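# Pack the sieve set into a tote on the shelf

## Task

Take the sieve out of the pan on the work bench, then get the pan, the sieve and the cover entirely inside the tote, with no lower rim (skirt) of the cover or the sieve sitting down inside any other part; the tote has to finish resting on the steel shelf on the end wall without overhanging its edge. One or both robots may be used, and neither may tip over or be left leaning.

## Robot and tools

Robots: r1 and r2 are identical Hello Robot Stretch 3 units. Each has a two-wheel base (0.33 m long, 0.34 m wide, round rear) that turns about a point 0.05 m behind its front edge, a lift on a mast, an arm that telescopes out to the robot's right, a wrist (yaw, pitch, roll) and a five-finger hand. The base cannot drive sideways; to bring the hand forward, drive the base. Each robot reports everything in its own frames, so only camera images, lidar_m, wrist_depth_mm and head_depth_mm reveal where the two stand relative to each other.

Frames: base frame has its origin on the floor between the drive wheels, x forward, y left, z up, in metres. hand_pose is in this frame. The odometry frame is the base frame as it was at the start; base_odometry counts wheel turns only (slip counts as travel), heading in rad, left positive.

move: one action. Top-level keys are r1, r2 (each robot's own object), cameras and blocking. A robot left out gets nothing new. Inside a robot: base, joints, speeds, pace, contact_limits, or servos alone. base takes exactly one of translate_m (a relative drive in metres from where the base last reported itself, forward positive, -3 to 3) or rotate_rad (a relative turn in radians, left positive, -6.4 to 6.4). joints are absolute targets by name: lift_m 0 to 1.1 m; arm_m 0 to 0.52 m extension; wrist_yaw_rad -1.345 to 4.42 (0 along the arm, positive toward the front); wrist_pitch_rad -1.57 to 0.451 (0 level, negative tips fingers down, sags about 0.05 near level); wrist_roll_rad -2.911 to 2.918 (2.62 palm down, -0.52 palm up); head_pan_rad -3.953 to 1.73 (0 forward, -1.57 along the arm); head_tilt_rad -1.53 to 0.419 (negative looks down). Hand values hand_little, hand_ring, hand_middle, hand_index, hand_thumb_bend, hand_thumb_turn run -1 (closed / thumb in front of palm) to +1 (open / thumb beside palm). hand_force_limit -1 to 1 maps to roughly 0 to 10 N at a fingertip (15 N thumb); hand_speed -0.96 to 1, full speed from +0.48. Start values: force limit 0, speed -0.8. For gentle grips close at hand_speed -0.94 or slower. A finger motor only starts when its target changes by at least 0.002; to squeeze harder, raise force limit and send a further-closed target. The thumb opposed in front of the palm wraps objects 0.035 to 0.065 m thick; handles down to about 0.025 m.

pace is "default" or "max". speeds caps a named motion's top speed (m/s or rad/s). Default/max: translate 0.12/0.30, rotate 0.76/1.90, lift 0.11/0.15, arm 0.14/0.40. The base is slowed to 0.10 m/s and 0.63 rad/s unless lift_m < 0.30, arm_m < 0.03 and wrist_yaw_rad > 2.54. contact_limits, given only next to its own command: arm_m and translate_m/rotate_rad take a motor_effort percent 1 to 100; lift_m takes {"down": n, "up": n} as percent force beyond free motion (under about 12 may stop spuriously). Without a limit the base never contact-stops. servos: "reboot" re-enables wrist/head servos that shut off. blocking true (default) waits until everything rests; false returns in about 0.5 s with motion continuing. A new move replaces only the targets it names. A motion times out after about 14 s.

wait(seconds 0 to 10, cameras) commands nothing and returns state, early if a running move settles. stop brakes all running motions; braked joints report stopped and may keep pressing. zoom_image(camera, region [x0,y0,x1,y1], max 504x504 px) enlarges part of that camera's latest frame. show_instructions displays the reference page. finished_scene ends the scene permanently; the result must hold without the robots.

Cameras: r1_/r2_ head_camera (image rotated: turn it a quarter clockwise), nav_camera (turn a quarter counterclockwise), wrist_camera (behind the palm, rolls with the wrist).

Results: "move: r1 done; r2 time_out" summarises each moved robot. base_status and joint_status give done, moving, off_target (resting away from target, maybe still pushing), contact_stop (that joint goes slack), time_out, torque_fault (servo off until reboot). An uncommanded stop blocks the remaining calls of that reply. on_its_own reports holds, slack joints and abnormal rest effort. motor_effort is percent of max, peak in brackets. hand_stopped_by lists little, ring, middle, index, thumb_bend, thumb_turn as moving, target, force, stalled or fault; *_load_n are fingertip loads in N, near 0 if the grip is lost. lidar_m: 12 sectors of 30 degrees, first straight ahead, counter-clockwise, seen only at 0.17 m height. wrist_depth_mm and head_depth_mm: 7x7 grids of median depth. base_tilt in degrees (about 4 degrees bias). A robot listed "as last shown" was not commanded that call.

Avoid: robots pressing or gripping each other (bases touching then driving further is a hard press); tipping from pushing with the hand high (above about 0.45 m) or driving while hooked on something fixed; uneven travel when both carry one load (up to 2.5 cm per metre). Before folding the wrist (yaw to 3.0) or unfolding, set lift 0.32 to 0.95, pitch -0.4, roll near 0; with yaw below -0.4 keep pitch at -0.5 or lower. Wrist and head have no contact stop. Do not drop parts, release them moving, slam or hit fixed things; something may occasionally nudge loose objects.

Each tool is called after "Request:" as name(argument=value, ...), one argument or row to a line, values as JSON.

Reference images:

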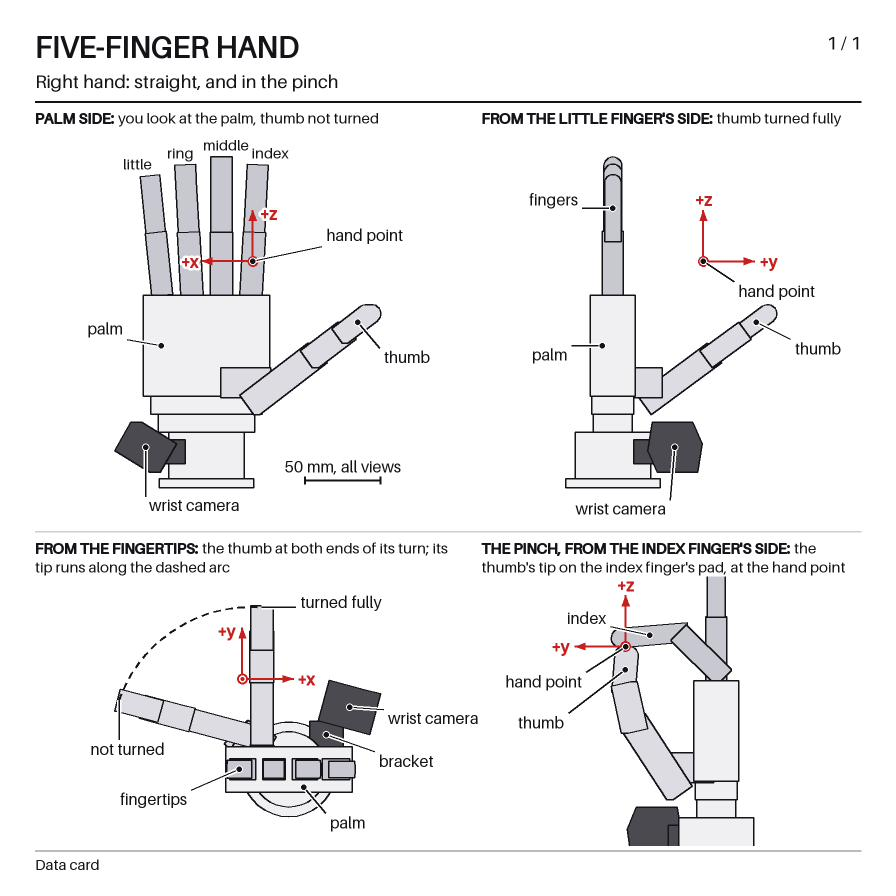

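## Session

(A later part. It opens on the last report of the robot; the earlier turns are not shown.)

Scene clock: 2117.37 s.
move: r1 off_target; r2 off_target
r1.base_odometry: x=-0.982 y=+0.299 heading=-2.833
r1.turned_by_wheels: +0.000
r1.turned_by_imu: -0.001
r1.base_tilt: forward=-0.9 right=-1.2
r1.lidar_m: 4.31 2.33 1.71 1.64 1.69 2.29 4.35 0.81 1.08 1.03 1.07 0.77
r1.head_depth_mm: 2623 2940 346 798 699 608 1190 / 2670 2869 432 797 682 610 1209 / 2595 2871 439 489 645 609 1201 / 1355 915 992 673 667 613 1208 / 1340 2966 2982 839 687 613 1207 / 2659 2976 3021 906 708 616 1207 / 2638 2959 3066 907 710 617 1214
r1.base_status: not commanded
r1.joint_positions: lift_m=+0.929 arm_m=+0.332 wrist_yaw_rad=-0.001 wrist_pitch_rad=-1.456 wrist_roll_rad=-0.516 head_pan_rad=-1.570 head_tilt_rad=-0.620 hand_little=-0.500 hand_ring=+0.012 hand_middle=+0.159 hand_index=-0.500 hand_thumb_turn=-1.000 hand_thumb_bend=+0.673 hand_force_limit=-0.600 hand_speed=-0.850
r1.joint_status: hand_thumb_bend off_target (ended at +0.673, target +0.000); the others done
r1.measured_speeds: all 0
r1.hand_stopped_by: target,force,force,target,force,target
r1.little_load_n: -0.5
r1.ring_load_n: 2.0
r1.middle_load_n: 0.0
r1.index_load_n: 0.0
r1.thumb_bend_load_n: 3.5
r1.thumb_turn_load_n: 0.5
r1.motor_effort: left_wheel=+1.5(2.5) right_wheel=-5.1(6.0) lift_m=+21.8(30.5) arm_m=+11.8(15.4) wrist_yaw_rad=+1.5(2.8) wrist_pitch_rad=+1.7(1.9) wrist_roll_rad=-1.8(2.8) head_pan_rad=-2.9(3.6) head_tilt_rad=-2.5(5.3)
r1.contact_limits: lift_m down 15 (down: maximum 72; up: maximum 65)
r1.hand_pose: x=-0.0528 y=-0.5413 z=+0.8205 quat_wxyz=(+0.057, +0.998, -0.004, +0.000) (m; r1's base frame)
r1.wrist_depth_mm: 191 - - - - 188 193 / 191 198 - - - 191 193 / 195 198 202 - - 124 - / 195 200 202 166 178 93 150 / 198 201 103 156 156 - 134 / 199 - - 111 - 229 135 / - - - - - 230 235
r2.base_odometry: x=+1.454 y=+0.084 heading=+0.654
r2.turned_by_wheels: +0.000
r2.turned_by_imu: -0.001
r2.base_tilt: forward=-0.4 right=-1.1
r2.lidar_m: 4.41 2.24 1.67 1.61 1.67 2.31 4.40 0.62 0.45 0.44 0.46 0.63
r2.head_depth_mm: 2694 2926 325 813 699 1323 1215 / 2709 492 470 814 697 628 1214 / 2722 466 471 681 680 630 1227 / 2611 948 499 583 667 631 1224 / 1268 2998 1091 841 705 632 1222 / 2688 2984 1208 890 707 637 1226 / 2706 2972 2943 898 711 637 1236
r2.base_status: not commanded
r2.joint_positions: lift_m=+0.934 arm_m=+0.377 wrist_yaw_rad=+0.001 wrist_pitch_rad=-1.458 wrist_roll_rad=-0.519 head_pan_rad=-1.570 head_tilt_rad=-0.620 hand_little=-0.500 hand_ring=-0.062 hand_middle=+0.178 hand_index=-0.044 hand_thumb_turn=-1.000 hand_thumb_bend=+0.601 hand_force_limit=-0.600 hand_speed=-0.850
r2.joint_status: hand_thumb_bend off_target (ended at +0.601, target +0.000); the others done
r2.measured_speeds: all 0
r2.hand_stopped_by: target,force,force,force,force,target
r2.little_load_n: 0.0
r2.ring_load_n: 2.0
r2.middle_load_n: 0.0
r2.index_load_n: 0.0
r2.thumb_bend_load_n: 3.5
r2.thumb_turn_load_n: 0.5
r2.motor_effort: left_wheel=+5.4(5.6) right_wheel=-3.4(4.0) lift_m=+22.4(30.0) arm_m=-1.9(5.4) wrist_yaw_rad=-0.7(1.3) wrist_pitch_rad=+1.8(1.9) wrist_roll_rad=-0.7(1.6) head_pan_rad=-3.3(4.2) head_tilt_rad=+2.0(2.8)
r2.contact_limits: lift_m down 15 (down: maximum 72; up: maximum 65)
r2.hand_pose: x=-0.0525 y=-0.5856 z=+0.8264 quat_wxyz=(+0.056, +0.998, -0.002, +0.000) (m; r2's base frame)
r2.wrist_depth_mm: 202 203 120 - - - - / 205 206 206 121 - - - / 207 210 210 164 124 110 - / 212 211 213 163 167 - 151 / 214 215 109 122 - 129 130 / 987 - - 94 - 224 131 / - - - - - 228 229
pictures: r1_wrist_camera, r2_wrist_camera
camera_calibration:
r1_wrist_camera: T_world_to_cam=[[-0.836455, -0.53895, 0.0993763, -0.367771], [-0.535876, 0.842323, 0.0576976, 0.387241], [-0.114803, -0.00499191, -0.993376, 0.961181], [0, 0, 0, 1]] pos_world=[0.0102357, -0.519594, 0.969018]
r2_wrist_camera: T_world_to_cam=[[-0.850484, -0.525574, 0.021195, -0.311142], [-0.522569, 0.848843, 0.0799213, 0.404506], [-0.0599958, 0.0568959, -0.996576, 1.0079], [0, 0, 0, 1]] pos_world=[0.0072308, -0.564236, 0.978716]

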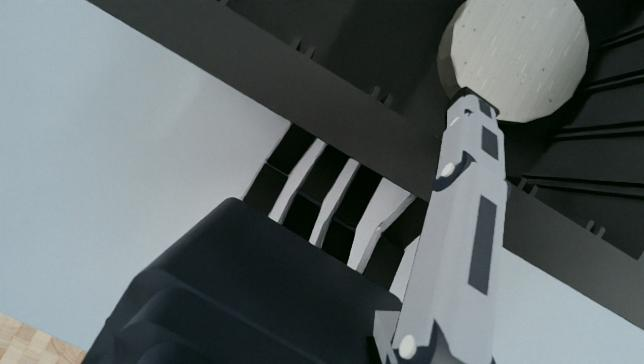

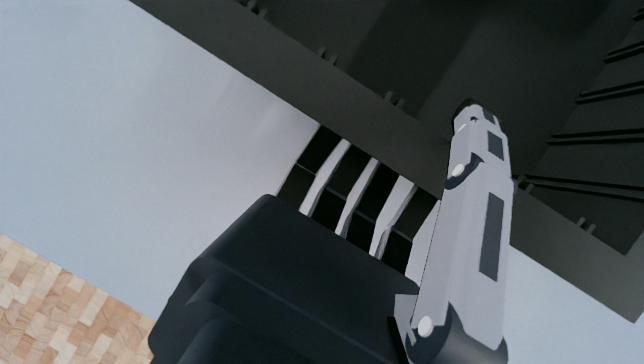

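Request:
move(
  r1={"joints": {"lift_m": 0.949}, "speeds": {"lift_m": 0.03}},
  r2={"joints": {"lift_m": 0.955}, "speeds": {"lift_m": 0.03}},
  cameras=["r1_wrist_camera", "r2_wrist_camera", "r1_head_camera", "r2_head_camera"],
)

Scene clock: 2124.27 s.
move: r1 done; r2 done
r1.base_odometry: x=-0.982 y=+0.299 heading=-2.833
r1.turned_by_wheels: +0.000
r1.turned_by_imu: -0.001
r1.base_tilt: forward=-1.0 right=-1.3
r1.lidar_m: 4.32 2.34 1.71 1.64 1.69 2.28 4.35 0.81 1.08 1.03 1.07 0.77
r1.head_depth_mm: 2646 2921 331 856 699 609 1196 / 2608 2814 423 811 683 609 1193 / 2645 2796 430 491 663 611 1194 / 1312 909 991 664 682 612 1204 / 1310 2953 3038 829 687 614 1202 / 2620 2923 3009 903 707 614 1207 / 2639 2979 3045 908 714 616 1209
r1.base_status: not commanded
r1.joint_positions: lift_m=+0.949 arm_m=+0.332 wrist_yaw_rad=-0.001 wrist_pitch_rad=-1.457 wrist_roll_rad=-0.516 head_pan_rad=-1.570 head_tilt_rad=-0.620 hand_little=-0.500 hand_ring=+0.011 hand_middle=+0.159 hand_index=-0.500 hand_thumb_turn=-1.000 hand_thumb_bend=+0.672 hand_force_limit=-0.600 hand_speed=-0.850
r1.joint_status: all done
r1.measured_speeds: all 0
r1.hand_stopped_by: target,force,force,target,force,target
r1.little_load_n: 1.5
r1.ring_load_n: 0.0
r1.middle_load_n: 0.0
r1.index_load_n: 2.0
r1.thumb_bend_load_n: 0.0
r1.thumb_turn_load_n: 0.0
r1.motor_effort: left_wheel=+1.7(2.3) right_wheel=-5.5(6.0) lift_m=+31.5(33.4) arm_m=+8.4(10.3) wrist_yaw_rad=-1.2(1.8) wrist_pitch_rad=+1.7(2.0) wrist_roll_rad=-1.4(1.8) head_pan_rad=-2.6(4.3) head_tilt_rad=-3.5(4.3)
r1.hand_pose: x=-0.0528 y=-0.5410 z=+0.8409 quat_wxyz=(+0.056, +0.998, -0.004, +0.000) (m; r1's base frame)
r1.wrist_depth_mm: 209 - - - - 198 200 / 211 214 - 131 - 199 200 / 213 217 222 142 133 110 - / 215 219 222 165 107 93 156 / 218 221 103 156 157 83 140 / 218 - - 110 - 249 140 / - - - - - 252 257
r2.base_odometry: x=+1.454 y=+0.084 heading=+0.654
r2.turned_by_wheels: +0.000
r2.turned_by_imu: +0.000
r2.base_tilt: forward=-0.5 right=-1.0
r2.lidar_m: 4.38 2.25 1.66 1.61 1.67 2.32 4.40 0.61 0.45 0.44 0.46 0.63
r2.head_depth_mm: 2732 2916 289 839 698 1318 1212 / 2671 447 1020 817 699 628 1209 / 2672 449 473 679 682 628 1214 / 2614 938 491 584 685 630 1216 / 1269 2951 1035 830 706 633 1229 / 2735 2959 1204 893 709 635 1231 / 2692 2990 2932 897 711 636 1229
r2.base_status: not commanded
r2.joint_positions: lift_m=+0.955 arm_m=+0.377 wrist_yaw_rad=+0.001 wrist_pitch_rad=-1.458 wrist_roll_rad=-0.519 head_pan_rad=-1.570 head_tilt_rad=-0.620 hand_little=-0.500 hand_ring=-0.063 hand_middle=+0.178 hand_index=-0.044 hand_thumb_turn=-1.000 hand_thumb_bend=+0.601 hand_force_limit=-0.600 hand_speed=-0.850
r2.joint_status: all done
r2.measured_speeds: all 0
r2.hand_stopped_by: target,force,force,force,force,target
r2.little_load_n: 4.5
r2.ring_load_n: 0.0
r2.middle_load_n: 0.0
r2.index_load_n: 0.0
r2.thumb_bend_load_n: 0.0
r2.thumb_turn_load_n: 0.0
r2.motor_effort: left_wheel=+4.9(5.5) right_wheel=-3.2(3.9) lift_m=+31.1(33.3) arm_m=-8.8(9.0) wrist_yaw_rad=-0.8(1.0) wrist_pitch_rad=+1.8(1.8) wrist_roll_rad=-0.7(0.8) head_pan_rad=-2.2(3.5) head_tilt_rad=+2.0(2.4)
r2.hand_pose: x=-0.0525 y=-0.5856 z=+0.8469 quat_wxyz=(+0.056, +0.998, -0.002, +0.000) (m; r2's base frame)
r2.wrist_depth_mm: 221 222 126 - - - - / 223 225 226 130 - - - / 229 229 229 136 136 114 - / 230 232 232 162 139 89 157 / 236 236 - 122 - 145 148 / - - - 94 - 244 244 / - - - - - 249 250
pictures: r1_head_camera (sideways), r1_wrist_camera, r2_head_camera (sideways), r2_wrist_camera
camera_calibration:
r1_head_camera: T_world_to_cam=[[0.00719645, 0.606707, -0.794893, 1.05656], [0.99992, 0.00390998, 0.0120369, -0.0158994], [0.0104109, -0.794916, -0.60663, 0.742469], [0, 0, 0, 1]] pos_world=[0.000564879, -0.0507622, 1.29045]
r1_wrist_camera: T_world_to_cam=[[-0.836325, -0.539255, 0.098817, -0.369295], [-0.53608, 0.842133, 0.058568, 0.384936], [-0.1148, -0.00399198, -0.993381, 0.981968], [0, 0, 0, 1]] pos_world=[0.0102362, -0.519391, 0.989416]
r2_head_camera: T_world_to_cam=[[0.0225773, 0.589932, -0.807137, 1.06559], [0.999716, -0.0194353, 0.0137589, -0.0206691], [-0.00757018, -0.807219, -0.590203, 0.722378], [0, 0, 0, 1]] pos_world=[0.00207368, -0.0459097, 1.28671]
r2_wrist_camera: T_world_to_cam=[[-0.850361, -0.52577, 0.021262, -0.311754], [-0.522757, 0.848722, 0.079979, 0.402743], [-0.060096, 0.0568962, -0.99657, 1.02833], [0, 0, 0, 1]] pos_world=[0.00723129, -0.564236, 0.999216]

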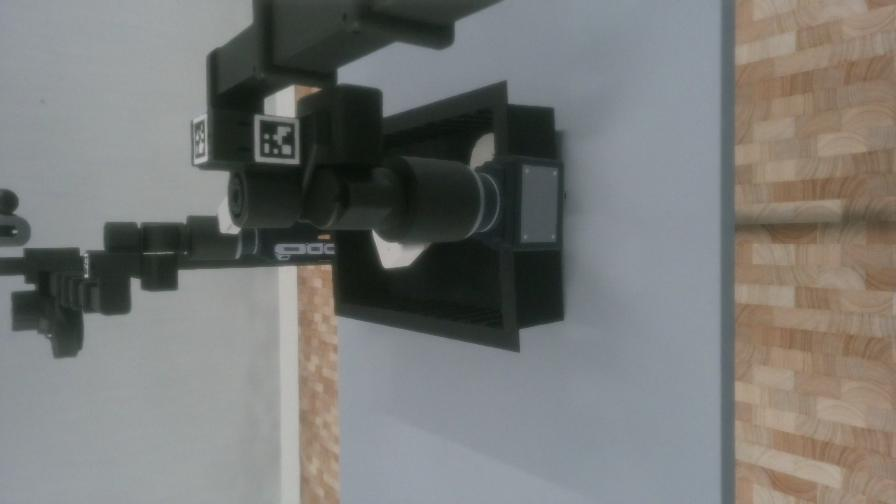

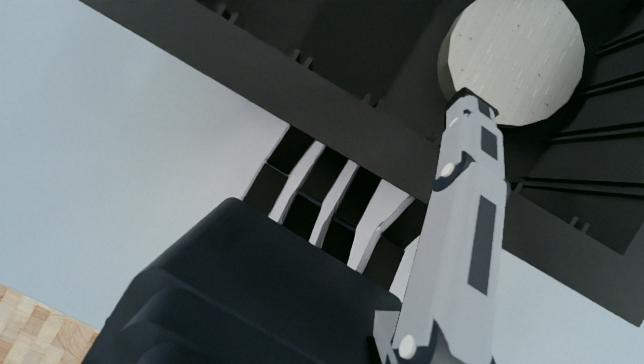

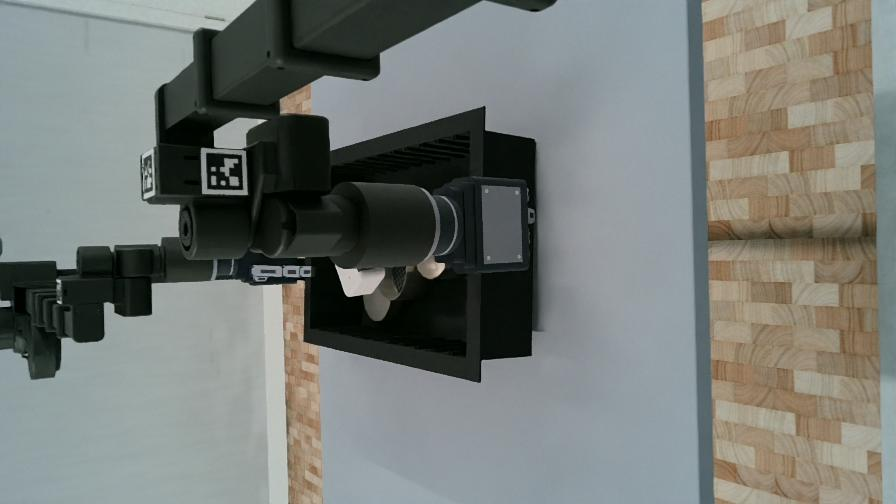

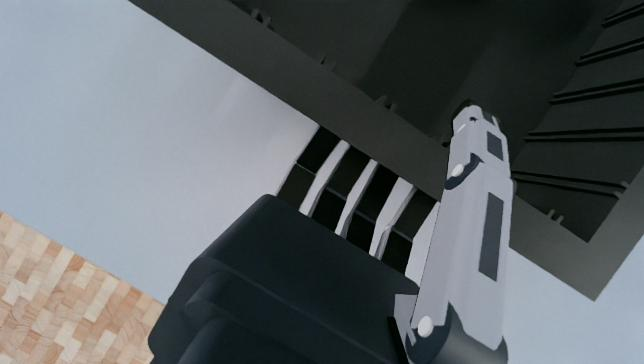

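Request:
move(
  r1={"joints": {"hand_ring": -0.5, "hand_middle": -0.48, "hand_force_limit": -0.7}},
  r2={"joints": {"hand_ring": -0.48, "hand_middle": -0.48, "hand_index": -0.48, "hand_force_limit": -0.7}},
)

Request:
move(
  r1={"joints": {"hand_thumb_bend": -0.3, "hand_force_limit": -0.3}},
  r2={"joints": {"hand_thumb_bend": -0.3, "hand_force_limit": -0.3}},
  cameras=["r1_wrist_camera", "r2_wrist_camera"],
)

Scene clock: 2154.33 s.
move: r1 off_target; r2 off_target
r1.base_odometry: x=-0.982 y=+0.299 heading=-2.833
r1.turned_by_wheels: +0.000
r1.turned_by_imu: -0.001
r1.base_tilt: forward=-1.0 right=-1.3
r1.lidar_m: 4.31 2.33 1.70 1.64 1.69 2.28 4.35 0.81 1.08 1.03 1.07 0.77
r1.head_depth_mm: 2618 2881 332 857 700 609 1200 / 2662 2799 422 815 681 609 1202 / 2650 2793 429 491 663 609 1204 / 1320 913 986 663 680 611 1205 / 1318 2921 3000 836 688 613 1198 / 2634 2906 3032 900 709 615 1207 / 2629 2962 3054 908 712 616 1213
r1.base_status: not commanded
r1.joint_positions: lift_m=+0.949 arm_m=+0.332 wrist_yaw_rad=-0.001 wrist_pitch_rad=-1.460 wrist_roll_rad=-0.516 head_pan_rad=-1.570 head_tilt_rad=-0.620 hand_little=-0.500 hand_ring=+0.011 hand_middle=+0.120 hand_index=-0.500 hand_thumb_turn=-1.000 hand_thumb_bend=+0.672 hand_force_limit=-0.700 hand_speed=-0.850
r1.joint_status: hand_ring off_target (ended at +0.011, target -0.500); hand_middle off_target (ended at +0.120, target -0.480); the others done
r1.measured_speeds: all 0
r1.hand_stopped_by: target,force,force,target,force,target
r1.little_load_n: 1.0
r1.ring_load_n: 0.0
r1.middle_load_n: 1.5
r1.index_load_n: 3.0
r1.thumb_bend_load_n: 0.0
r1.thumb_turn_load_n: 0.0
r1.motor_effort: left_wheel=+1.5(2.1) right_wheel=-5.0(6.0) lift_m=+27.8(29.0) arm_m=+6.3(7.1) wrist_yaw_rad=-0.8(1.1) wrist_pitch_rad=+2.3(2.8) wrist_roll_rad=-1.6(1.8) head_pan_rad=-3.3(3.6) head_tilt_rad=-2.7(3.8)
r1.hand_pose: x=-0.0528 y=-0.5403 z=+0.8407 quat_wxyz=(+0.055, +0.998, -0.004, +0.000) (m; r1's base frame)
r1.wrist_depth_mm: 209 - 128 - - 198 202 / 212 214 - 131 - 199 201 / 215 217 223 142 133 125 - / 215 220 224 166 174 93 157 / 217 221 103 157 156 83 140 / 220 - - 111 - 249 141 / - - - - - 252 259
r2.base_odometry: x=+1.454 y=+0.084 heading=+0.654
r2.turned_by_wheels: +0.000
r2.turned_by_imu: +0.000
r2.base_tilt: forward=-0.3 right=-1.1
r2.lidar_m: 4.39 2.25 1.66 1.61 1.68 2.31 4.39 0.62 0.45 0.44 0.46 0.63
r2.head_depth_mm: 2676 2878 289 844 696 1318 1211 / 2696 448 1023 814 700 627 1213 / 2715 450 475 705 683 630 1213 / 2622 937 490 583 684 631 1226 / 1269 2988 1033 833 706 632 1226 / 2671 2964 1197 887 711 635 1233 / 2696 2971 2964 900 712 636 1228
r2.base_status: not commanded
r2.joint_positions: lift_m=+0.955 arm_m=+0.376 wrist_yaw_rad=-0.001 wrist_pitch_rad=-1.458 wrist_roll_rad=-0.519 head_pan_rad=-1.570 head_tilt_rad=-0.620 hand_little=-0.500 hand_ring=-0.075 hand_middle=+0.110 hand_index=-0.084 hand_thumb_turn=-1.000 hand_thumb_bend=+0.601 hand_force_limit=-0.700 hand_speed=-0.850
r2.joint_status: hand_ring off_target (ended at -0.075, target -0.480); hand_middle off_target (ended at +0.110, target -0.480); hand_index off_target (ended at -0.084, target -0.480); the others done
r2.measured_speeds: all 0
r2.hand_stopped_by: target,force,force,force,force,target
r2.little_load_n: 4.0
r2.ring_load_n: 0.0
r2.middle_load_n: 1.5
r2.index_load_n: 0.0
r2.thumb_bend_load_n: 0.0
r2.thumb_turn_load_n: 0.0
r2.motor_effort: left_wheel=+5.0(5.4) right_wheel=-3.5(3.7) lift_m=+29.0(30.0) arm_m=-10.7(12.9) wrist_yaw_rad=+0.1(1.1) wrist_pitch_rad=+1.7(1.9) wrist_roll_rad=-0.8(0.8) head_pan_rad=-2.7(3.4) head_tilt_rad=+1.4(2.2)
r2.hand_pose: x=-0.0526 y=-0.5854 z=+0.8468 quat_wxyz=(+0.056, +0.998, -0.003, +0.000) (m; r2's base frame)
r2.wrist_depth_mm: 220 221 126 - - - - / 224 224 226 131 - - - / 228 228 229 140 136 114 - / 231 232 232 162 165 143 157 / 237 235 - 122 - 145 148 / - - - 94 - 245 245 / - - - - - 250 249
pictures: none

Scene clock: 2155.77 s.
move: r1 off_target; r2 off_target
r1.base_odometry: x=-0.982 y=+0.299 heading=-2.833
r1.turned_by_wheels: +0.000
r1.turned_by_imu: +0.000
r1.base_tilt: forward=-1.0 right=-1.2
r1.lidar_m: 4.32 2.33 1.71 1.64 1.69 2.29 4.35 0.81 1.08 1.04 1.07 0.77
r1.head_depth_mm: 2650 2890 331 854 700 605 1192 / 2645 2778 424 816 681 608 1201 / 2623 2788 430 492 662 611 1203 / 1317 908 988 660 684 612 1201 / 1320 2905 2982 831 686 613 1204 / 2647 2938 3059 909 711 616 1209 / 2659 2982 3010 913 711 619 1218
r1.base_status: not commanded
r1.joint_positions: lift_m=+0.949 arm_m=+0.332 wrist_yaw_rad=-0.001 wrist_pitch_rad=-1.460 wrist_roll_rad=-0.516 head_pan_rad=-1.570 head_tilt_rad=-0.620 hand_little=-0.500 hand_ring=+0.011 hand_middle=+0.120 hand_index=-0.500 hand_thumb_turn=-1.000 hand_thumb_bend=+0.533 hand_force_limit=-0.300 hand_speed=-0.850
r1.joint_status: hand_thumb_bend off_target (ended at +0.533, target -0.300); the others done
r1.measured_speeds: all 0
r1.hand_stopped_by: target,force,force,target,force,target
r1.little_load_n: 1.5
r1.ring_load_n: 0.0
r1.middle_load_n: 2.5
r1.index_load_n: 3.0
r1.thumb_bend_load_n: 5.5
r1.thumb_turn_load_n: 0.0
r1.motor_effort: left_wheel=+1.9(2.3) right_wheel=-6.1(6.7) lift_m=+26.7(28.3) arm_m=+5.7(6.9) wrist_yaw_rad=+0.9(2.1) wrist_pitch_rad=+2.4(2.4) wrist_roll_rad=-1.4(1.7) head_pan_rad=-2.5(3.2) head_tilt_rad=-3.6(4.3)
r1.hand_pose: x=-0.0528 y=-0.5403 z=+0.8407 quat_wxyz=(+0.055, +0.998, -0.004, +0.000) (m; r1's base frame)
r1.wrist_depth_mm: 210 - 128 - - 197 201 / 212 215 - 131 - 198 202 / 214 218 222 142 131 201 - / 216 220 223 166 107 101 152 / 218 219 103 157 - 86 140 / 219 - - 111 - 250 140 / - - - - - 251 256
r2.base_odometry: x=+1.454 y=+0.084 heading=+0.654
r2.turned_by_wheels: +0.000
r2.turned_by_imu: +0.000
r2.base_tilt: forward=-0.4 right=-0.9
r2.lidar_m: 4.40 2.25 1.66 1.61 1.67 2.31 4.38 0.61 0.45 0.44 0.46 0.63
r2.head_depth_mm: 2719 2888 289 847 698 1313 1213 / 2709 447 1023 819 700 628 1211 / 2684 449 473 704 683 629 1212 / 2581 939 492 585 685 630 1216 / 1270 3027 1031 833 707 634 1218 / 2693 2956 1207 889 708 636 1230 / 2679 2996 2926 898 710 635 1227
r2.base_status: not commanded
r2.joint_positions: lift_m=+0.955 arm_m=+0.376 wrist_yaw_rad=-0.001 wrist_pitch_rad=-1.458 wrist_roll_rad=-0.519 head_pan_rad=-1.570 head_tilt_rad=-0.620 hand_little=-0.500 hand_ring=-0.075 hand_middle=+0.110 hand_index=-0.084 hand_thumb_turn=-1.000 hand_thumb_bend=+0.469 hand_force_limit=-0.300 hand_speed=-0.850
r2.joint_status: hand_thumb_bend off_target (ended at +0.469, target -0.300); the others done
r2.measured_speeds: all 0
r2.hand_stopped_by: target,force,force,force,force,target
r2.little_load_n: 5.0
r2.ring_load_n: 0.0
r2.middle_load_n: 3.0
r2.index_load_n: 0.5
r2.thumb_bend_load_n: 6.0
r2.thumb_turn_load_n: 1.0
r2.motor_effort: left_wheel=+5.1(5.4) right_wheel=-3.3(3.8) lift_m=+28.6(29.7) arm_m=-6.1(10.8) wrist_yaw_rad=+0.8(1.5) wrist_pitch_rad=+1.6(1.9) wrist_roll_rad=-0.7(0.8) head_pan_rad=-2.8(3.5) head_tilt_rad=+1.9(2.2)
r2.hand_pose: x=-0.0526 y=-0.5854 z=+0.8468 quat_wxyz=(+0.056, +0.998, -0.003, +0.000) (m; r2's base frame)
r2.wrist_depth_mm: 219 221 127 - - - - / 225 225 226 130 - - - / 228 228 230 140 136 - - / 231 232 232 162 139 102 157 / 236 235 - 122 - 145 148 / - - - 94 - 244 244 / - - - - - 249 249
pictures: r1_wrist_camera, r2_wrist_camera
camera_calibration:
r1_wrist_camera: T_world_to_cam=[[-0.836327, -0.539538, 0.0972407, -0.36776], [-0.536076, 0.841961, 0.0610243, 0.382249], [-0.114798, -0.00109218, -0.993388, 0.983377], [0, 0, 0, 1]] pos_world=[0.0102362, -0.519185, 0.98931]
r2_wrist_camera: T_world_to_cam=[[-0.851032, -0.524694, 0.0210164, -0.310898], [-0.521676, 0.849354, 0.080327, 0.402741], [-0.0599974, 0.0573971, -0.996547, 1.02858], [0, 0, 0, 1]] pos_world=[0.00722833, -0.564233, 0.999215]

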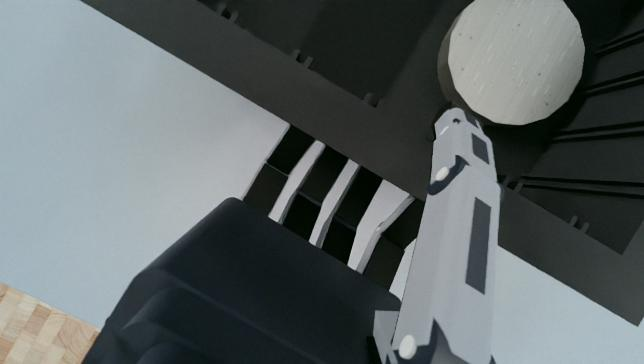

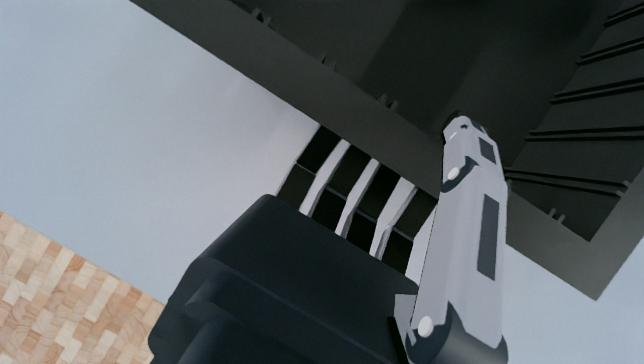

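Request:
move(
  r1={"joints": {"lift_m": 0.999, "head_tilt_rad": -0.7}, "speeds": {"lift_m": 0.04}},
  r2={"joints": {"lift_m": 1.005, "head_tilt_rad": -0.7}, "speeds": {"lift_m": 0.04}},
  cameras=["r1_wrist_camera", "r2_wrist_camera", "r1_head_camera", "r2_head_camera"],
)

Scene clock: 2163.93 s.
move: r1 done; r2 done
r1.base_odometry: x=-0.982 y=+0.299 heading=-2.833
r1.turned_by_wheels: +0.000
r1.turned_by_imu: -0.001
r1.base_tilt: forward=-1.0 right=-1.2
r1.lidar_m: 4.30 2.33 1.70 1.64 1.69 2.29 4.37 0.81 1.08 1.04 1.07 0.77
r1.head_depth_mm: 2574 3013 1037 800 651 1283 1160 / 388 384 847 729 652 1282 1162 / 2586 388 442 562 655 1288 1158 / 815 919 523 666 657 1288 1164 / 2665 2984 891 739 656 1295 1164 / 2662 3020 1064 813 659 1300 1172 / 2673 2990 1069 815 661 1297 1172
r1.base_status: not commanded
r1.joint_positions: lift_m=+0.999 arm_m=+0.332 wrist_yaw_rad=-0.001 wrist_pitch_rad=-1.460 wrist_roll_rad=-0.516 head_pan_rad=-1.570 head_tilt_rad=-0.699 hand_little=-0.500 hand_ring=+0.011 hand_middle=+0.120 hand_index=-0.500 hand_thumb_turn=-1.000 hand_thumb_bend=+0.533 hand_force_limit=-0.300 hand_speed=-0.850
r1.joint_status: all done
r1.measured_speeds: all 0
r1.hand_stopped_by: target,force,force,target,force,target
r1.little_load_n: 1.5
r1.ring_load_n: 0.0
r1.middle_load_n: 2.0
r1.index_load_n: 3.5
r1.thumb_bend_load_n: 5.0
r1.thumb_turn_load_n: 0.5
r1.motor_effort: left_wheel=+1.5(2.1) right_wheel=-4.5(5.9) lift_m=+32.4(36.3) arm_m=+2.1(3.9) wrist_yaw_rad=-1.1(1.7) wrist_pitch_rad=+2.3(2.4) wrist_roll_rad=-1.6(1.8) head_pan_rad=-2.3(3.8) head_tilt_rad=-5.1(6.9)
r1.hand_pose: x=-0.0528 y=-0.5403 z=+0.8907 quat_wxyz=(+0.055, +0.998, -0.004, +0.000) (m; r1's base frame)
r1.wrist_depth_mm: 254 - 128 - - 198 200 / 260 264 - 131 - 200 201 / 260 266 272 - 131 199 - / 262 269 271 165 - 101 152 / 267 269 103 155 - 85 140 / - - - 111 - 306 140 / - - - - - 308 313
r2.base_odometry: x=+1.454 y=+0.084 heading=+0.654
r2.turned_by_wheels: +0.000
r2.turned_by_imu: +0.000
r2.base_tilt: forward=-0.3 right=-1.0
r2.lidar_m: 4.41 2.25 1.66 1.61 1.68 2.31 4.39 0.61 0.45 0.44 0.46 0.63
r2.head_depth_mm: 314 3001 1006 788 648 1352 1134 / 392 2942 970 770 652 1365 1129 / 405 425 776 727 652 1362 1137 / 823 451 520 729 656 1351 1135 / 2708 2914 865 732 658 1336 1126 / 2698 3038 994 805 659 1334 1125 / 2691 3043 1034 806 662 1342 1124
r2.base_status: not commanded
r2.joint_positions: lift_m=+1.005 arm_m=+0.376 wrist_yaw_rad=-0.001 wrist_pitch_rad=-1.458 wrist_roll_rad=-0.519 head_pan_rad=-1.570 head_tilt_rad=-0.696 hand_little=-0.500 hand_ring=-0.075 hand_middle=+0.110 hand_index=-0.084 hand_thumb_turn=-1.000 hand_thumb_bend=+0.469 hand_force_limit=-0.300 hand_speed=-0.850
r2.joint_status: all done
r2.measured_speeds: all 0
r2.hand_stopped_by: target,force,force,force,force,target
r2.little_load_n: 5.0
r2.ring_load_n: 0.0
r2.middle_load_n: 3.5
r2.index_load_n: 1.0
r2.thumb_bend_load_n: 6.0
r2.thumb_turn_load_n: 0.5
r2.motor_effort: left_wheel=+5.1(5.3) right_wheel=-3.5(3.9) lift_m=+31.8(34.3) arm_m=+10.8(10.8) wrist_yaw_rad=+0.8(1.0) wrist_pitch_rad=+1.8(1.9) wrist_roll_rad=-0.6(0.8) head_pan_rad=-3.1(3.6) head_tilt_rad=-4.9(7.8)
r2.hand_pose: x=-0.0526 y=-0.5854 z=+0.8968 quat_wxyz=(+0.056, +0.998, -0.003, +0.000) (m; r2's base frame)
r2.wrist_depth_mm: 268 269 126 - - - - / 272 273 273 131 - - - / 275 277 277 138 136 - - / 280 281 281 162 139 102 156 / - 286 - 122 - 145 148 / - - - 94 - - 150 / - - - - - - -
pictures: r1_head_camera (sideways), r1_wrist_camera, r2_head_camera (sideways), r2_wrist_camera
camera_calibration:
r1_head_camera: T_world_to_cam=[[0.00720173, 0.667781, -0.744323, 0.990605], [0.99992, 0.0029393, 0.0123118, -0.0162565], [0.0104094, -0.744352, -0.667707, 0.821975], [0, 0, 0, 1]] pos_world=[0.000564855, -0.0496209, 1.28637]
r1_wrist_camera: T_world_to_cam=[[-0.836321, -0.539537, 0.0972943, -0.372668], [-0.536086, 0.841961, 0.0609407, 0.379291], [-0.114798, -0.00119217, -0.993388, 1.03289], [0, 0, 0, 1]] pos_world=[0.0102363, -0.519185, 1.03921]
r2_head_camera: T_world_to_cam=[[0.0224937, 0.64935, -0.760157, 1.00434], [0.999718, -0.0204436, 0.0121189, -0.0185353], [-0.00767097, -0.760215, -0.649626, 0.799721], [0, 0, 0, 1]] pos_world=[0.0020733, -0.0445904, 1.2832]
r2_wrist_camera: T_world_to_cam=[[-0.851032, -0.524694, 0.0210164, -0.311949], [-0.521676, 0.849354, 0.080327, 0.398724], [-0.0599974, 0.0573971, -0.996547, 1.07841], [0, 0, 0, 1]] pos_world=[0.00722833, -0.564233, 1.04922]

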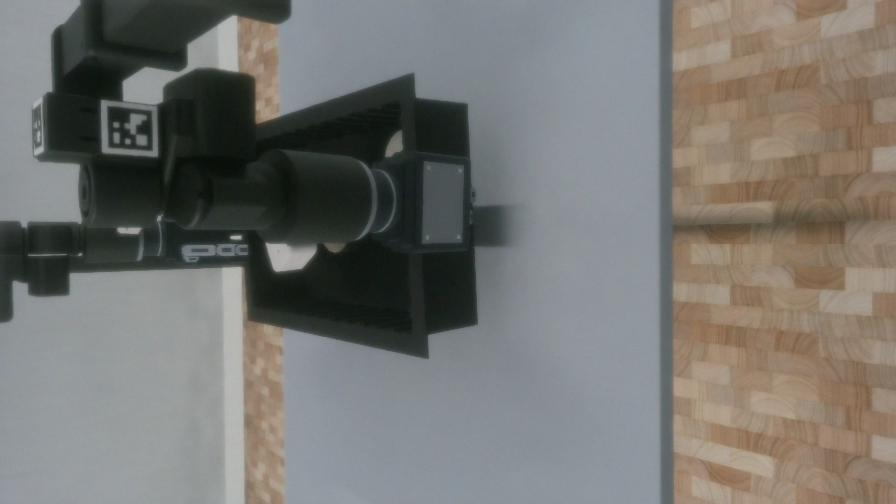

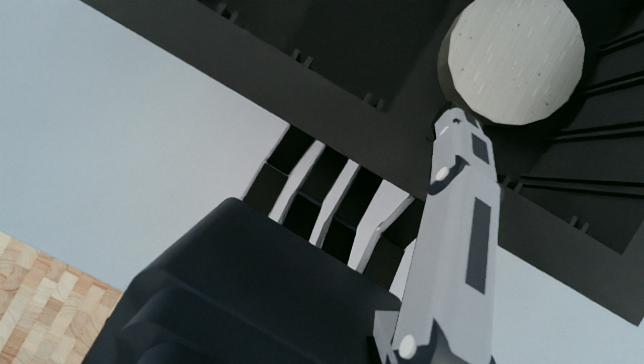

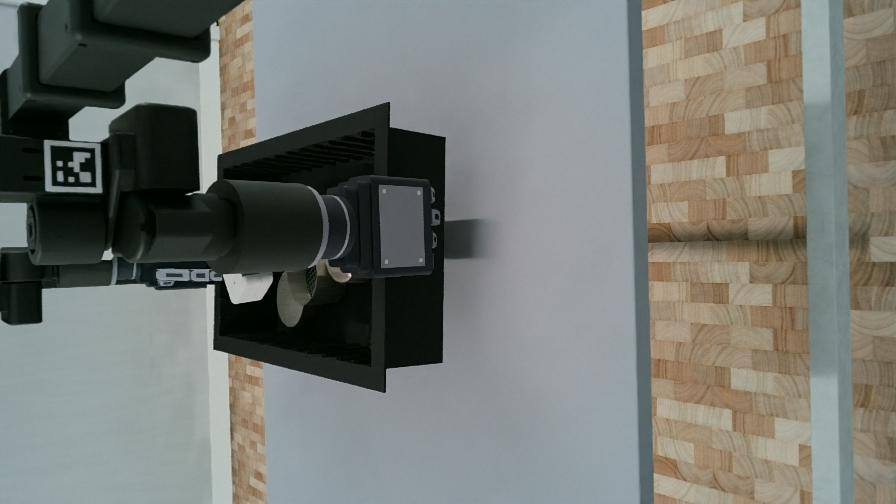

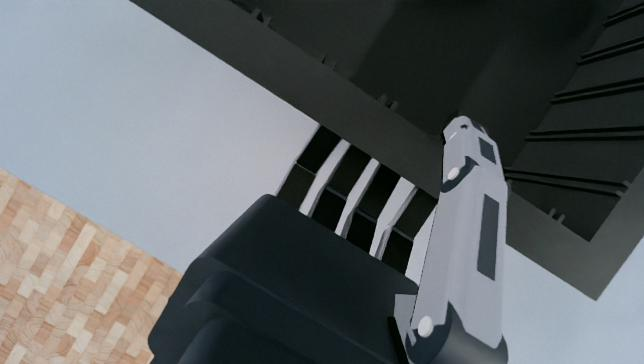

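Request:
move(
  r1={"base": {"translate_m": 0.2}, "speeds": {"translate_m": 0.08}},
  r2={"base": {"translate_m": -0.2}, "speeds": {"translate_m": 0.08}},
  cameras=["r1_wrist_camera", "r2_wrist_camera", "r1_head_camera", "r2_head_camera"],
)

Scene clock: 2177.60 s.
move: r1 done; r2 done
r1.base_odometry: x=-1.173 y=+0.239 heading=-2.833
r1.turned_by_wheels: +0.000
r1.turned_by_imu: -0.001
r1.base_tilt: forward=-0.9 right=-1.1
r1.lidar_m: 4.10 2.36 1.71 1.64 1.70 2.29 4.55 0.99 1.08 1.03 1.07 0.61
r1.head_depth_mm: 2552 3001 1039 798 648 1281 1153 / 388 383 847 726 650 1289 1161 / 2561 386 441 559 653 1293 1160 / 809 917 521 663 655 1287 1166 / 2671 2983 892 734 658 1290 1165 / 2675 3041 1057 816 659 1294 1170 / 2646 3034 1057 816 661 1289 1173
r1.base_status: done
r1.joint_positions: lift_m=+0.999 arm_m=+0.332 wrist_yaw_rad=-0.001 wrist_pitch_rad=-1.469 wrist_roll_rad=-0.516 head_pan_rad=-1.570 head_tilt_rad=-0.700 hand_little=-0.500 hand_ring=+0.011 hand_middle=+0.120 hand_index=-0.500 hand_thumb_turn=-1.000 hand_thumb_bend=+0.533 hand_force_limit=-0.300 hand_speed=-0.850
r1.joint_status: not commanded
r1.measured_speeds: all 0
r1.hand_stopped_by: target,force,force,target,force,target
r1.little_load_n: 2.0
r1.ring_load_n: 0.0
r1.middle_load_n: 0.0
r1.index_load_n: 3.0
r1.thumb_bend_load_n: 4.5
r1.thumb_turn_load_n: 0.5
r1.motor_effort: left_wheel=+7.3(10.1) right_wheel=-1.8(7.5) lift_m=+30.7(33.0) arm_m=-2.7(2.7) wrist_yaw_rad=-0.9(2.3) wrist_pitch_rad=+4.0(4.0) wrist_roll_rad=-1.4(1.8) head_pan_rad=-3.0(3.6) head_tilt_rad=-6.3(7.1)
r1.hand_pose: x=-0.0527 y=-0.5382 z=+0.8902 quat_wxyz=(+0.051, +0.999, -0.004, +0.000) (m; r1's base frame)
r1.wrist_depth_mm: 256 - 129 - - 197 198 / 259 264 - 131 - 198 199 / 260 265 272 - 131 200 - / 264 268 272 166 - 101 156 / 267 269 103 155 - 86 140 / - - - 111 - 303 140 / - - - - - 306 311
r2.base_odometry: x=+1.295 y=-0.038 heading=+0.654
r2.turned_by_wheels: +0.000
r2.turned_by_imu: +0.000
r2.base_tilt: forward=-0.3 right=-1.0
r2.lidar_m: 4.59 2.25 1.66 1.61 1.68 2.32 4.19 0.61 0.45 0.44 0.46 0.63
r2.head_depth_mm: 307 3020 1000 784 647 1354 1131 / 395 2907 964 767 649 1352 1128 / 407 425 775 726 650 1351 1135 / 823 451 520 726 654 1351 1130 / 2718 2955 859 730 655 1374 1140 / 2765 3055 995 801 660 1330 1138 / 2731 2953 1033 806 659 1337 1126
r2.base_status: done
r2.joint_positions: lift_m=+1.005 arm_m=+0.377 wrist_yaw_rad=+0.000 wrist_pitch_rad=-1.469 wrist_roll_rad=-0.520 head_pan_rad=-1.570 head_tilt_rad=-0.700 hand_little=-0.500 hand_ring=-0.075 hand_middle=+0.110 hand_index=-0.084 hand_thumb_turn=-1.000 hand_thumb_bend=+0.469 hand_force_limit=-0.300 hand_speed=-0.850
r2.joint_status: not commanded
r2.measured_speeds: all 0
r2.hand_stopped_by: target,force,force,force,force,target
r2.little_load_n: 5.0
r2.ring_load_n: 0.0
r2.middle_load_n: 1.5
r2.index_load_n: 1.0
r2.thumb_bend_load_n: 4.5
r2.thumb_turn_load_n: 1.0
r2.motor_effort: left_wheel=+3.4(4.5) right_wheel=-5.5(8.9) lift_m=+31.5(32.2) arm_m=+13.0(14.5) wrist_yaw_rad=+0.5(1.2) wrist_pitch_rad=+3.7(4.0) wrist_roll_rad=-0.3(0.8) head_pan_rad=-1.5(3.6) head_tilt_rad=-5.4(6.0)
r2.hand_pose: x=-0.0525 y=-0.5827 z=+0.8961 quat_wxyz=(+0.050, +0.999, -0.002, +0.000) (m; r2's base frame)
r2.wrist_depth_mm: 268 269 126 - - - 202 / 272 273 273 131 - - - / 277 278 277 136 136 - - / 282 282 282 162 139 93 155 / - 285 - 122 - 145 148 / - - - 94 - - 150 / - - - - - - -
pictures: r1_head_camera (sideways), r1_wrist_camera, r2_head_camera (sideways), r2_wrist_camera
camera_calibration:
r1_head_camera: T_world_to_cam=[[0.00718748, 0.668201, -0.743946, 0.990136], [0.99992, 0.00294244, 0.0123034, -0.0162455], [0.0104102, -0.743975, -0.668127, 0.822533], [0, 0, 0, 1]] pos_world=[0.000564895, -0.0496191, 1.28636]
r1_wrist_camera: T_world_to_cam=[[-0.836328, -0.540347, 0.0926285, -0.367713], [-0.536073, 0.841409, 0.0682331, 0.370674], [-0.114808, 0.00740961, -0.99336, 1.03701], [0, 0, 0, 1]] pos_world=[0.0102362, -0.518265, 1.03889]
r2_head_camera: T_world_to_cam=[[0.0226108, 0.652632, -0.757337, 1.00071], [0.999715, -0.0205714, 0.0121199, -0.0185398], [-0.00766966, -0.757396, -0.652911, 0.803941], [0, 0, 0, 1]] pos_world=[0.00207356, -0.0445778, 1.283]
r2_wrist_camera: T_world_to_cam=[[-0.850324, -0.52604, 0.0151653, -0.305898], [-0.522805, 0.847689, 0.0899934, 0.386816], [-0.0601956, 0.0685951, -0.995827, 1.08338], [0, 0, 0, 1]] pos_world=[0.00733139, -0.563129, 1.04869]

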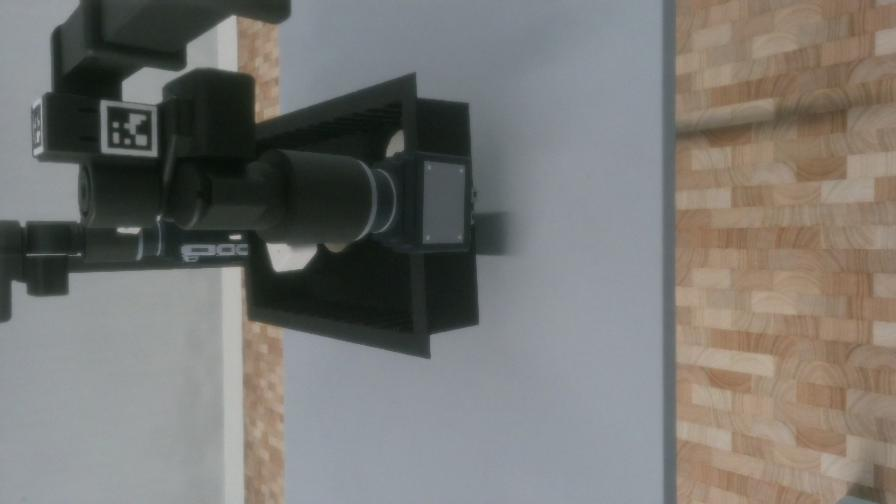

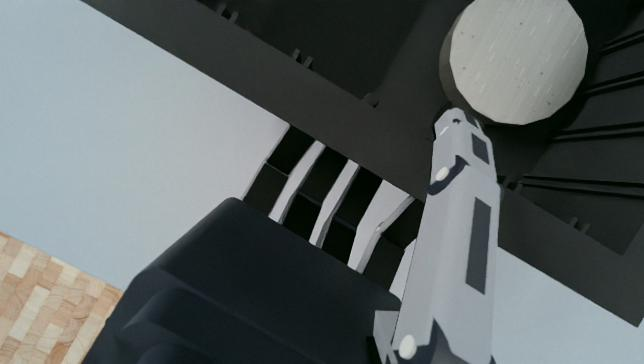

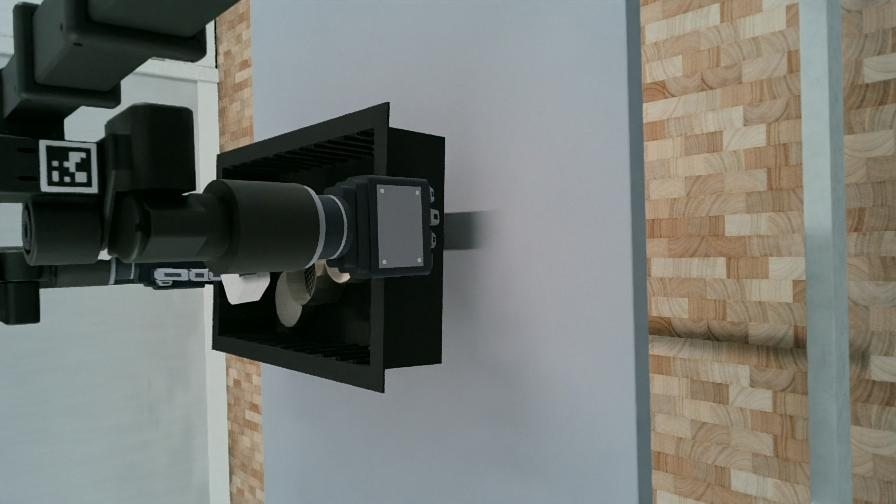

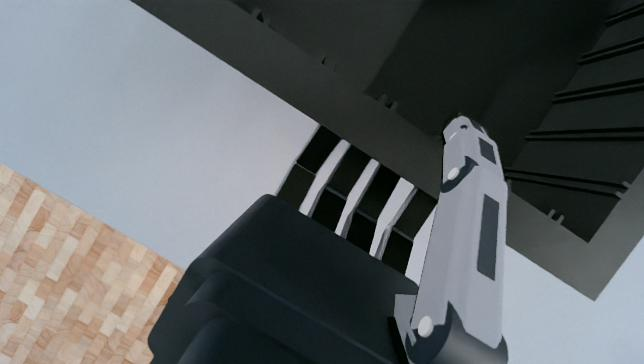

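Request:
zoom_image(
  camera="r1_head_camera",
  region=[600, 0, 740, 504],
)

Request:
zoom_image(
  camera="r2_head_camera",
  region=[580, 0, 720, 504],
)

Scaled by 1.000.

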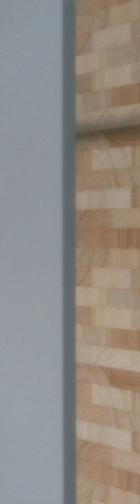

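Scaled by 1.000.

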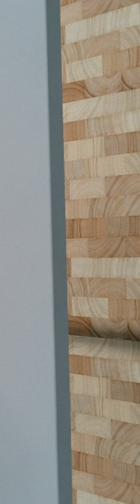

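Request:
move(
  r1={"base": {"translate_m": 0.3}, "speeds": {"translate_m": 0.1}},
  r2={"base": {"translate_m": -0.3}, "speeds": {"translate_m": 0.1}},
  cameras=["r1_head_camera", "r2_head_camera"],
)

Scene clock: 2214.57 s.
move: r1 done; r2 done
r1.base_odometry: x=-1.459 y=+0.147 heading=-2.833
r1.turned_by_wheels: +0.000
r1.turned_by_imu: -0.001
r1.base_tilt: forward=-0.9 right=-1.2
r1.lidar_m: 3.81 2.37 1.69 1.64 1.69 2.30 4.84 1.27 1.07 1.03 0.42 4.00
r1.head_depth_mm: 2543 2991 1034 799 650 1284 1157 / 388 383 847 727 650 1283 1158 / 2564 387 439 554 654 1279 1165 / 801 917 521 674 653 1283 1162 / 2618 3004 889 735 656 1293 1145 / 2692 3013 2502 812 657 713 1124 / 2701 3031 2595 1994 1497 1298 1174
r1.base_status: done
r1.joint_positions: lift_m=+0.999 arm_m=+0.332 wrist_yaw_rad=-0.001 wrist_pitch_rad=-1.486 wrist_roll_rad=-0.516 head_pan_rad=-1.570 head_tilt_rad=-0.700 hand_little=-0.500 hand_ring=+0.011 hand_middle=+0.120 hand_index=-0.500 hand_thumb_turn=-1.000 hand_thumb_bend=+0.532 hand_force_limit=-0.300 hand_speed=-0.850
r1.joint_status: not commanded
r1.measured_speeds: all 0
r1.hand_stopped_by: target,force,force,target,force,target
r1.little_load_n: 2.5
r1.ring_load_n: 0.0
r1.middle_load_n: 0.0
r1.index_load_n: 1.5
r1.thumb_bend_load_n: 1.0
r1.thumb_turn_load_n: 0.0
r1.motor_effort: left_wheel=+6.8(11.9) right_wheel=-1.0(6.2) lift_m=+28.7(30.5) arm_m=-7.4(8.1) wrist_yaw_rad=+0.6(2.1) wrist_pitch_rad=+7.0(7.3) wrist_roll_rad=-1.7(1.8) head_pan_rad=-3.0(3.3) head_tilt_rad=-5.3(7.0)
r1.hand_pose: x=-0.0527 y=-0.5339 z=+0.8891 quat_wxyz=(+0.042, +0.999, -0.004, +0.000) (m; r1's base frame)
r1.wrist_depth_mm: 255 - - - - 194 196 / 259 262 - 131 - 196 196 / 263 265 270 - 131 197 - / 265 269 273 166 - 101 152 / 270 271 103 155 - 86 139 / - - - 110 - 302 140 / - - - - - 309 314
r2.base_odometry: x=+1.057 y=-0.220 heading=+0.654
r2.turned_by_wheels: +0.000
r2.turned_by_imu: -0.001
r2.base_tilt: forward=-0.3 right=-1.1
r2.lidar_m: 4.88 2.26 1.67 1.62 1.68 2.33 3.89 4.05 0.45 0.43 0.45 0.62
r2.head_depth_mm: 307 3062 2465 812 647 801 1172 / 395 2923 970 764 650 1319 1087 / 406 425 778 727 654 1356 1129 / 815 450 519 727 652 1332 1135 / 2733 2948 857 729 655 1334 1121 / 2685 2985 989 800 656 1328 1122 / 2722 2996 1031 807 658 1338 1126
r2.base_status: done
r2.joint_positions: lift_m=+1.005 arm_m=+0.377 wrist_yaw_rad=+0.001 wrist_pitch_rad=-1.482 wrist_roll_rad=-0.523 head_pan_rad=-1.570 head_tilt_rad=-0.700 hand_little=-0.500 hand_ring=-0.075 hand_middle=+0.110 hand_index=-0.084 hand_thumb_turn=-1.000 hand_thumb_bend=+0.469 hand_force_limit=-0.300 hand_speed=-0.850
r2.joint_status: not commanded
r2.measured_speeds: all 0
r2.hand_stopped_by: target,force,force,force,force,target
r2.little_load_n: 5.0
r2.ring_load_n: 0.0
r2.middle_load_n: 0.0
r2.index_load_n: 1.5
r2.thumb_bend_load_n: 3.0
r2.thumb_turn_load_n: 1.0
r2.motor_effort: left_wheel=+3.8(3.8) right_wheel=-5.5(10.9) lift_m=+30.1(31.2) arm_m=+11.0(12.3) wrist_yaw_rad=-0.9(1.5) wrist_pitch_rad=+6.1(6.3) wrist_roll_rad=+0.8(0.8) head_pan_rad=-1.0(3.2) head_tilt_rad=-5.4(6.1)
r2.hand_pose: x=-0.0522 y=-0.5797 z=+0.8954 quat_wxyz=(+0.044, +0.999, +0.000, +0.000) (m; r2's base frame)
r2.wrist_depth_mm: 268 270 126 - - - - / 273 273 274 130 - - - / 276 278 278 136 136 - - / 284 284 283 162 139 93 157 / - - - 126 - 145 149 / - - - 94 - - - / - - - - - - -
pictures: r1_head_camera (sideways), r2_head_camera (sideways)
camera_calibration:
r1_head_camera: T_world_to_cam=[[0.00718748, 0.668201, -0.743946, 0.990136], [0.99992, 0.00294244, 0.0123034, -0.0162455], [0.0104102, -0.743975, -0.668127, 0.822533], [0, 0, 0, 1]] pos_world=[0.000564895, -0.0496191, 1.28636]
r2_head_camera: T_world_to_cam=[[0.0226106, 0.65269, -0.757288, 1.00065], [0.999715, -0.0205723, 0.012118, -0.0185375], [-0.00766983, -0.757346, -0.652969, 0.804017], [0, 0, 0, 1]] pos_world=[0.00207356, -0.0445775, 1.283]

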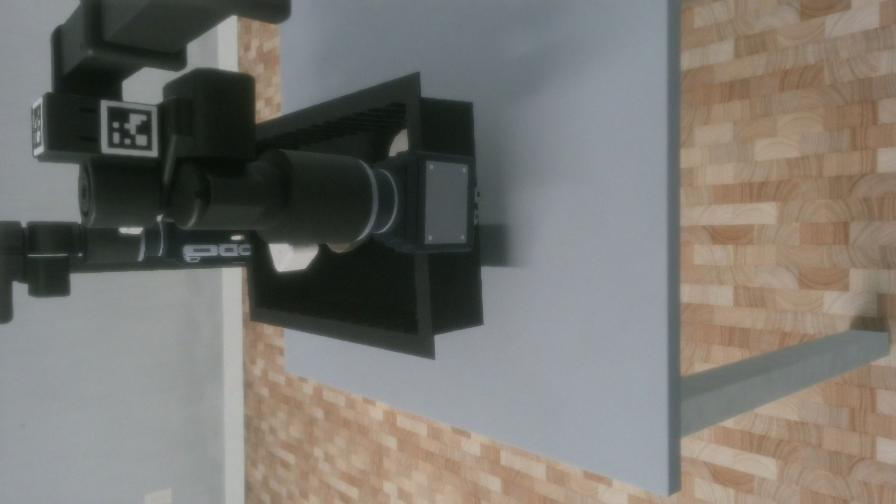

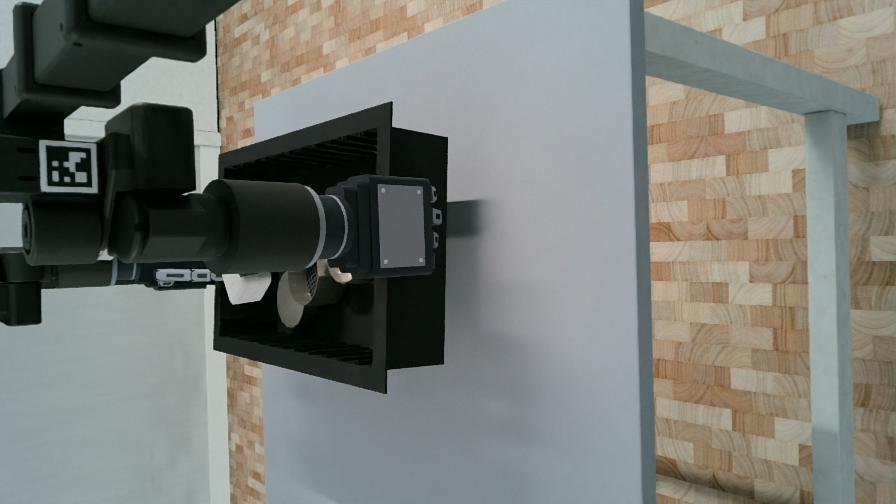

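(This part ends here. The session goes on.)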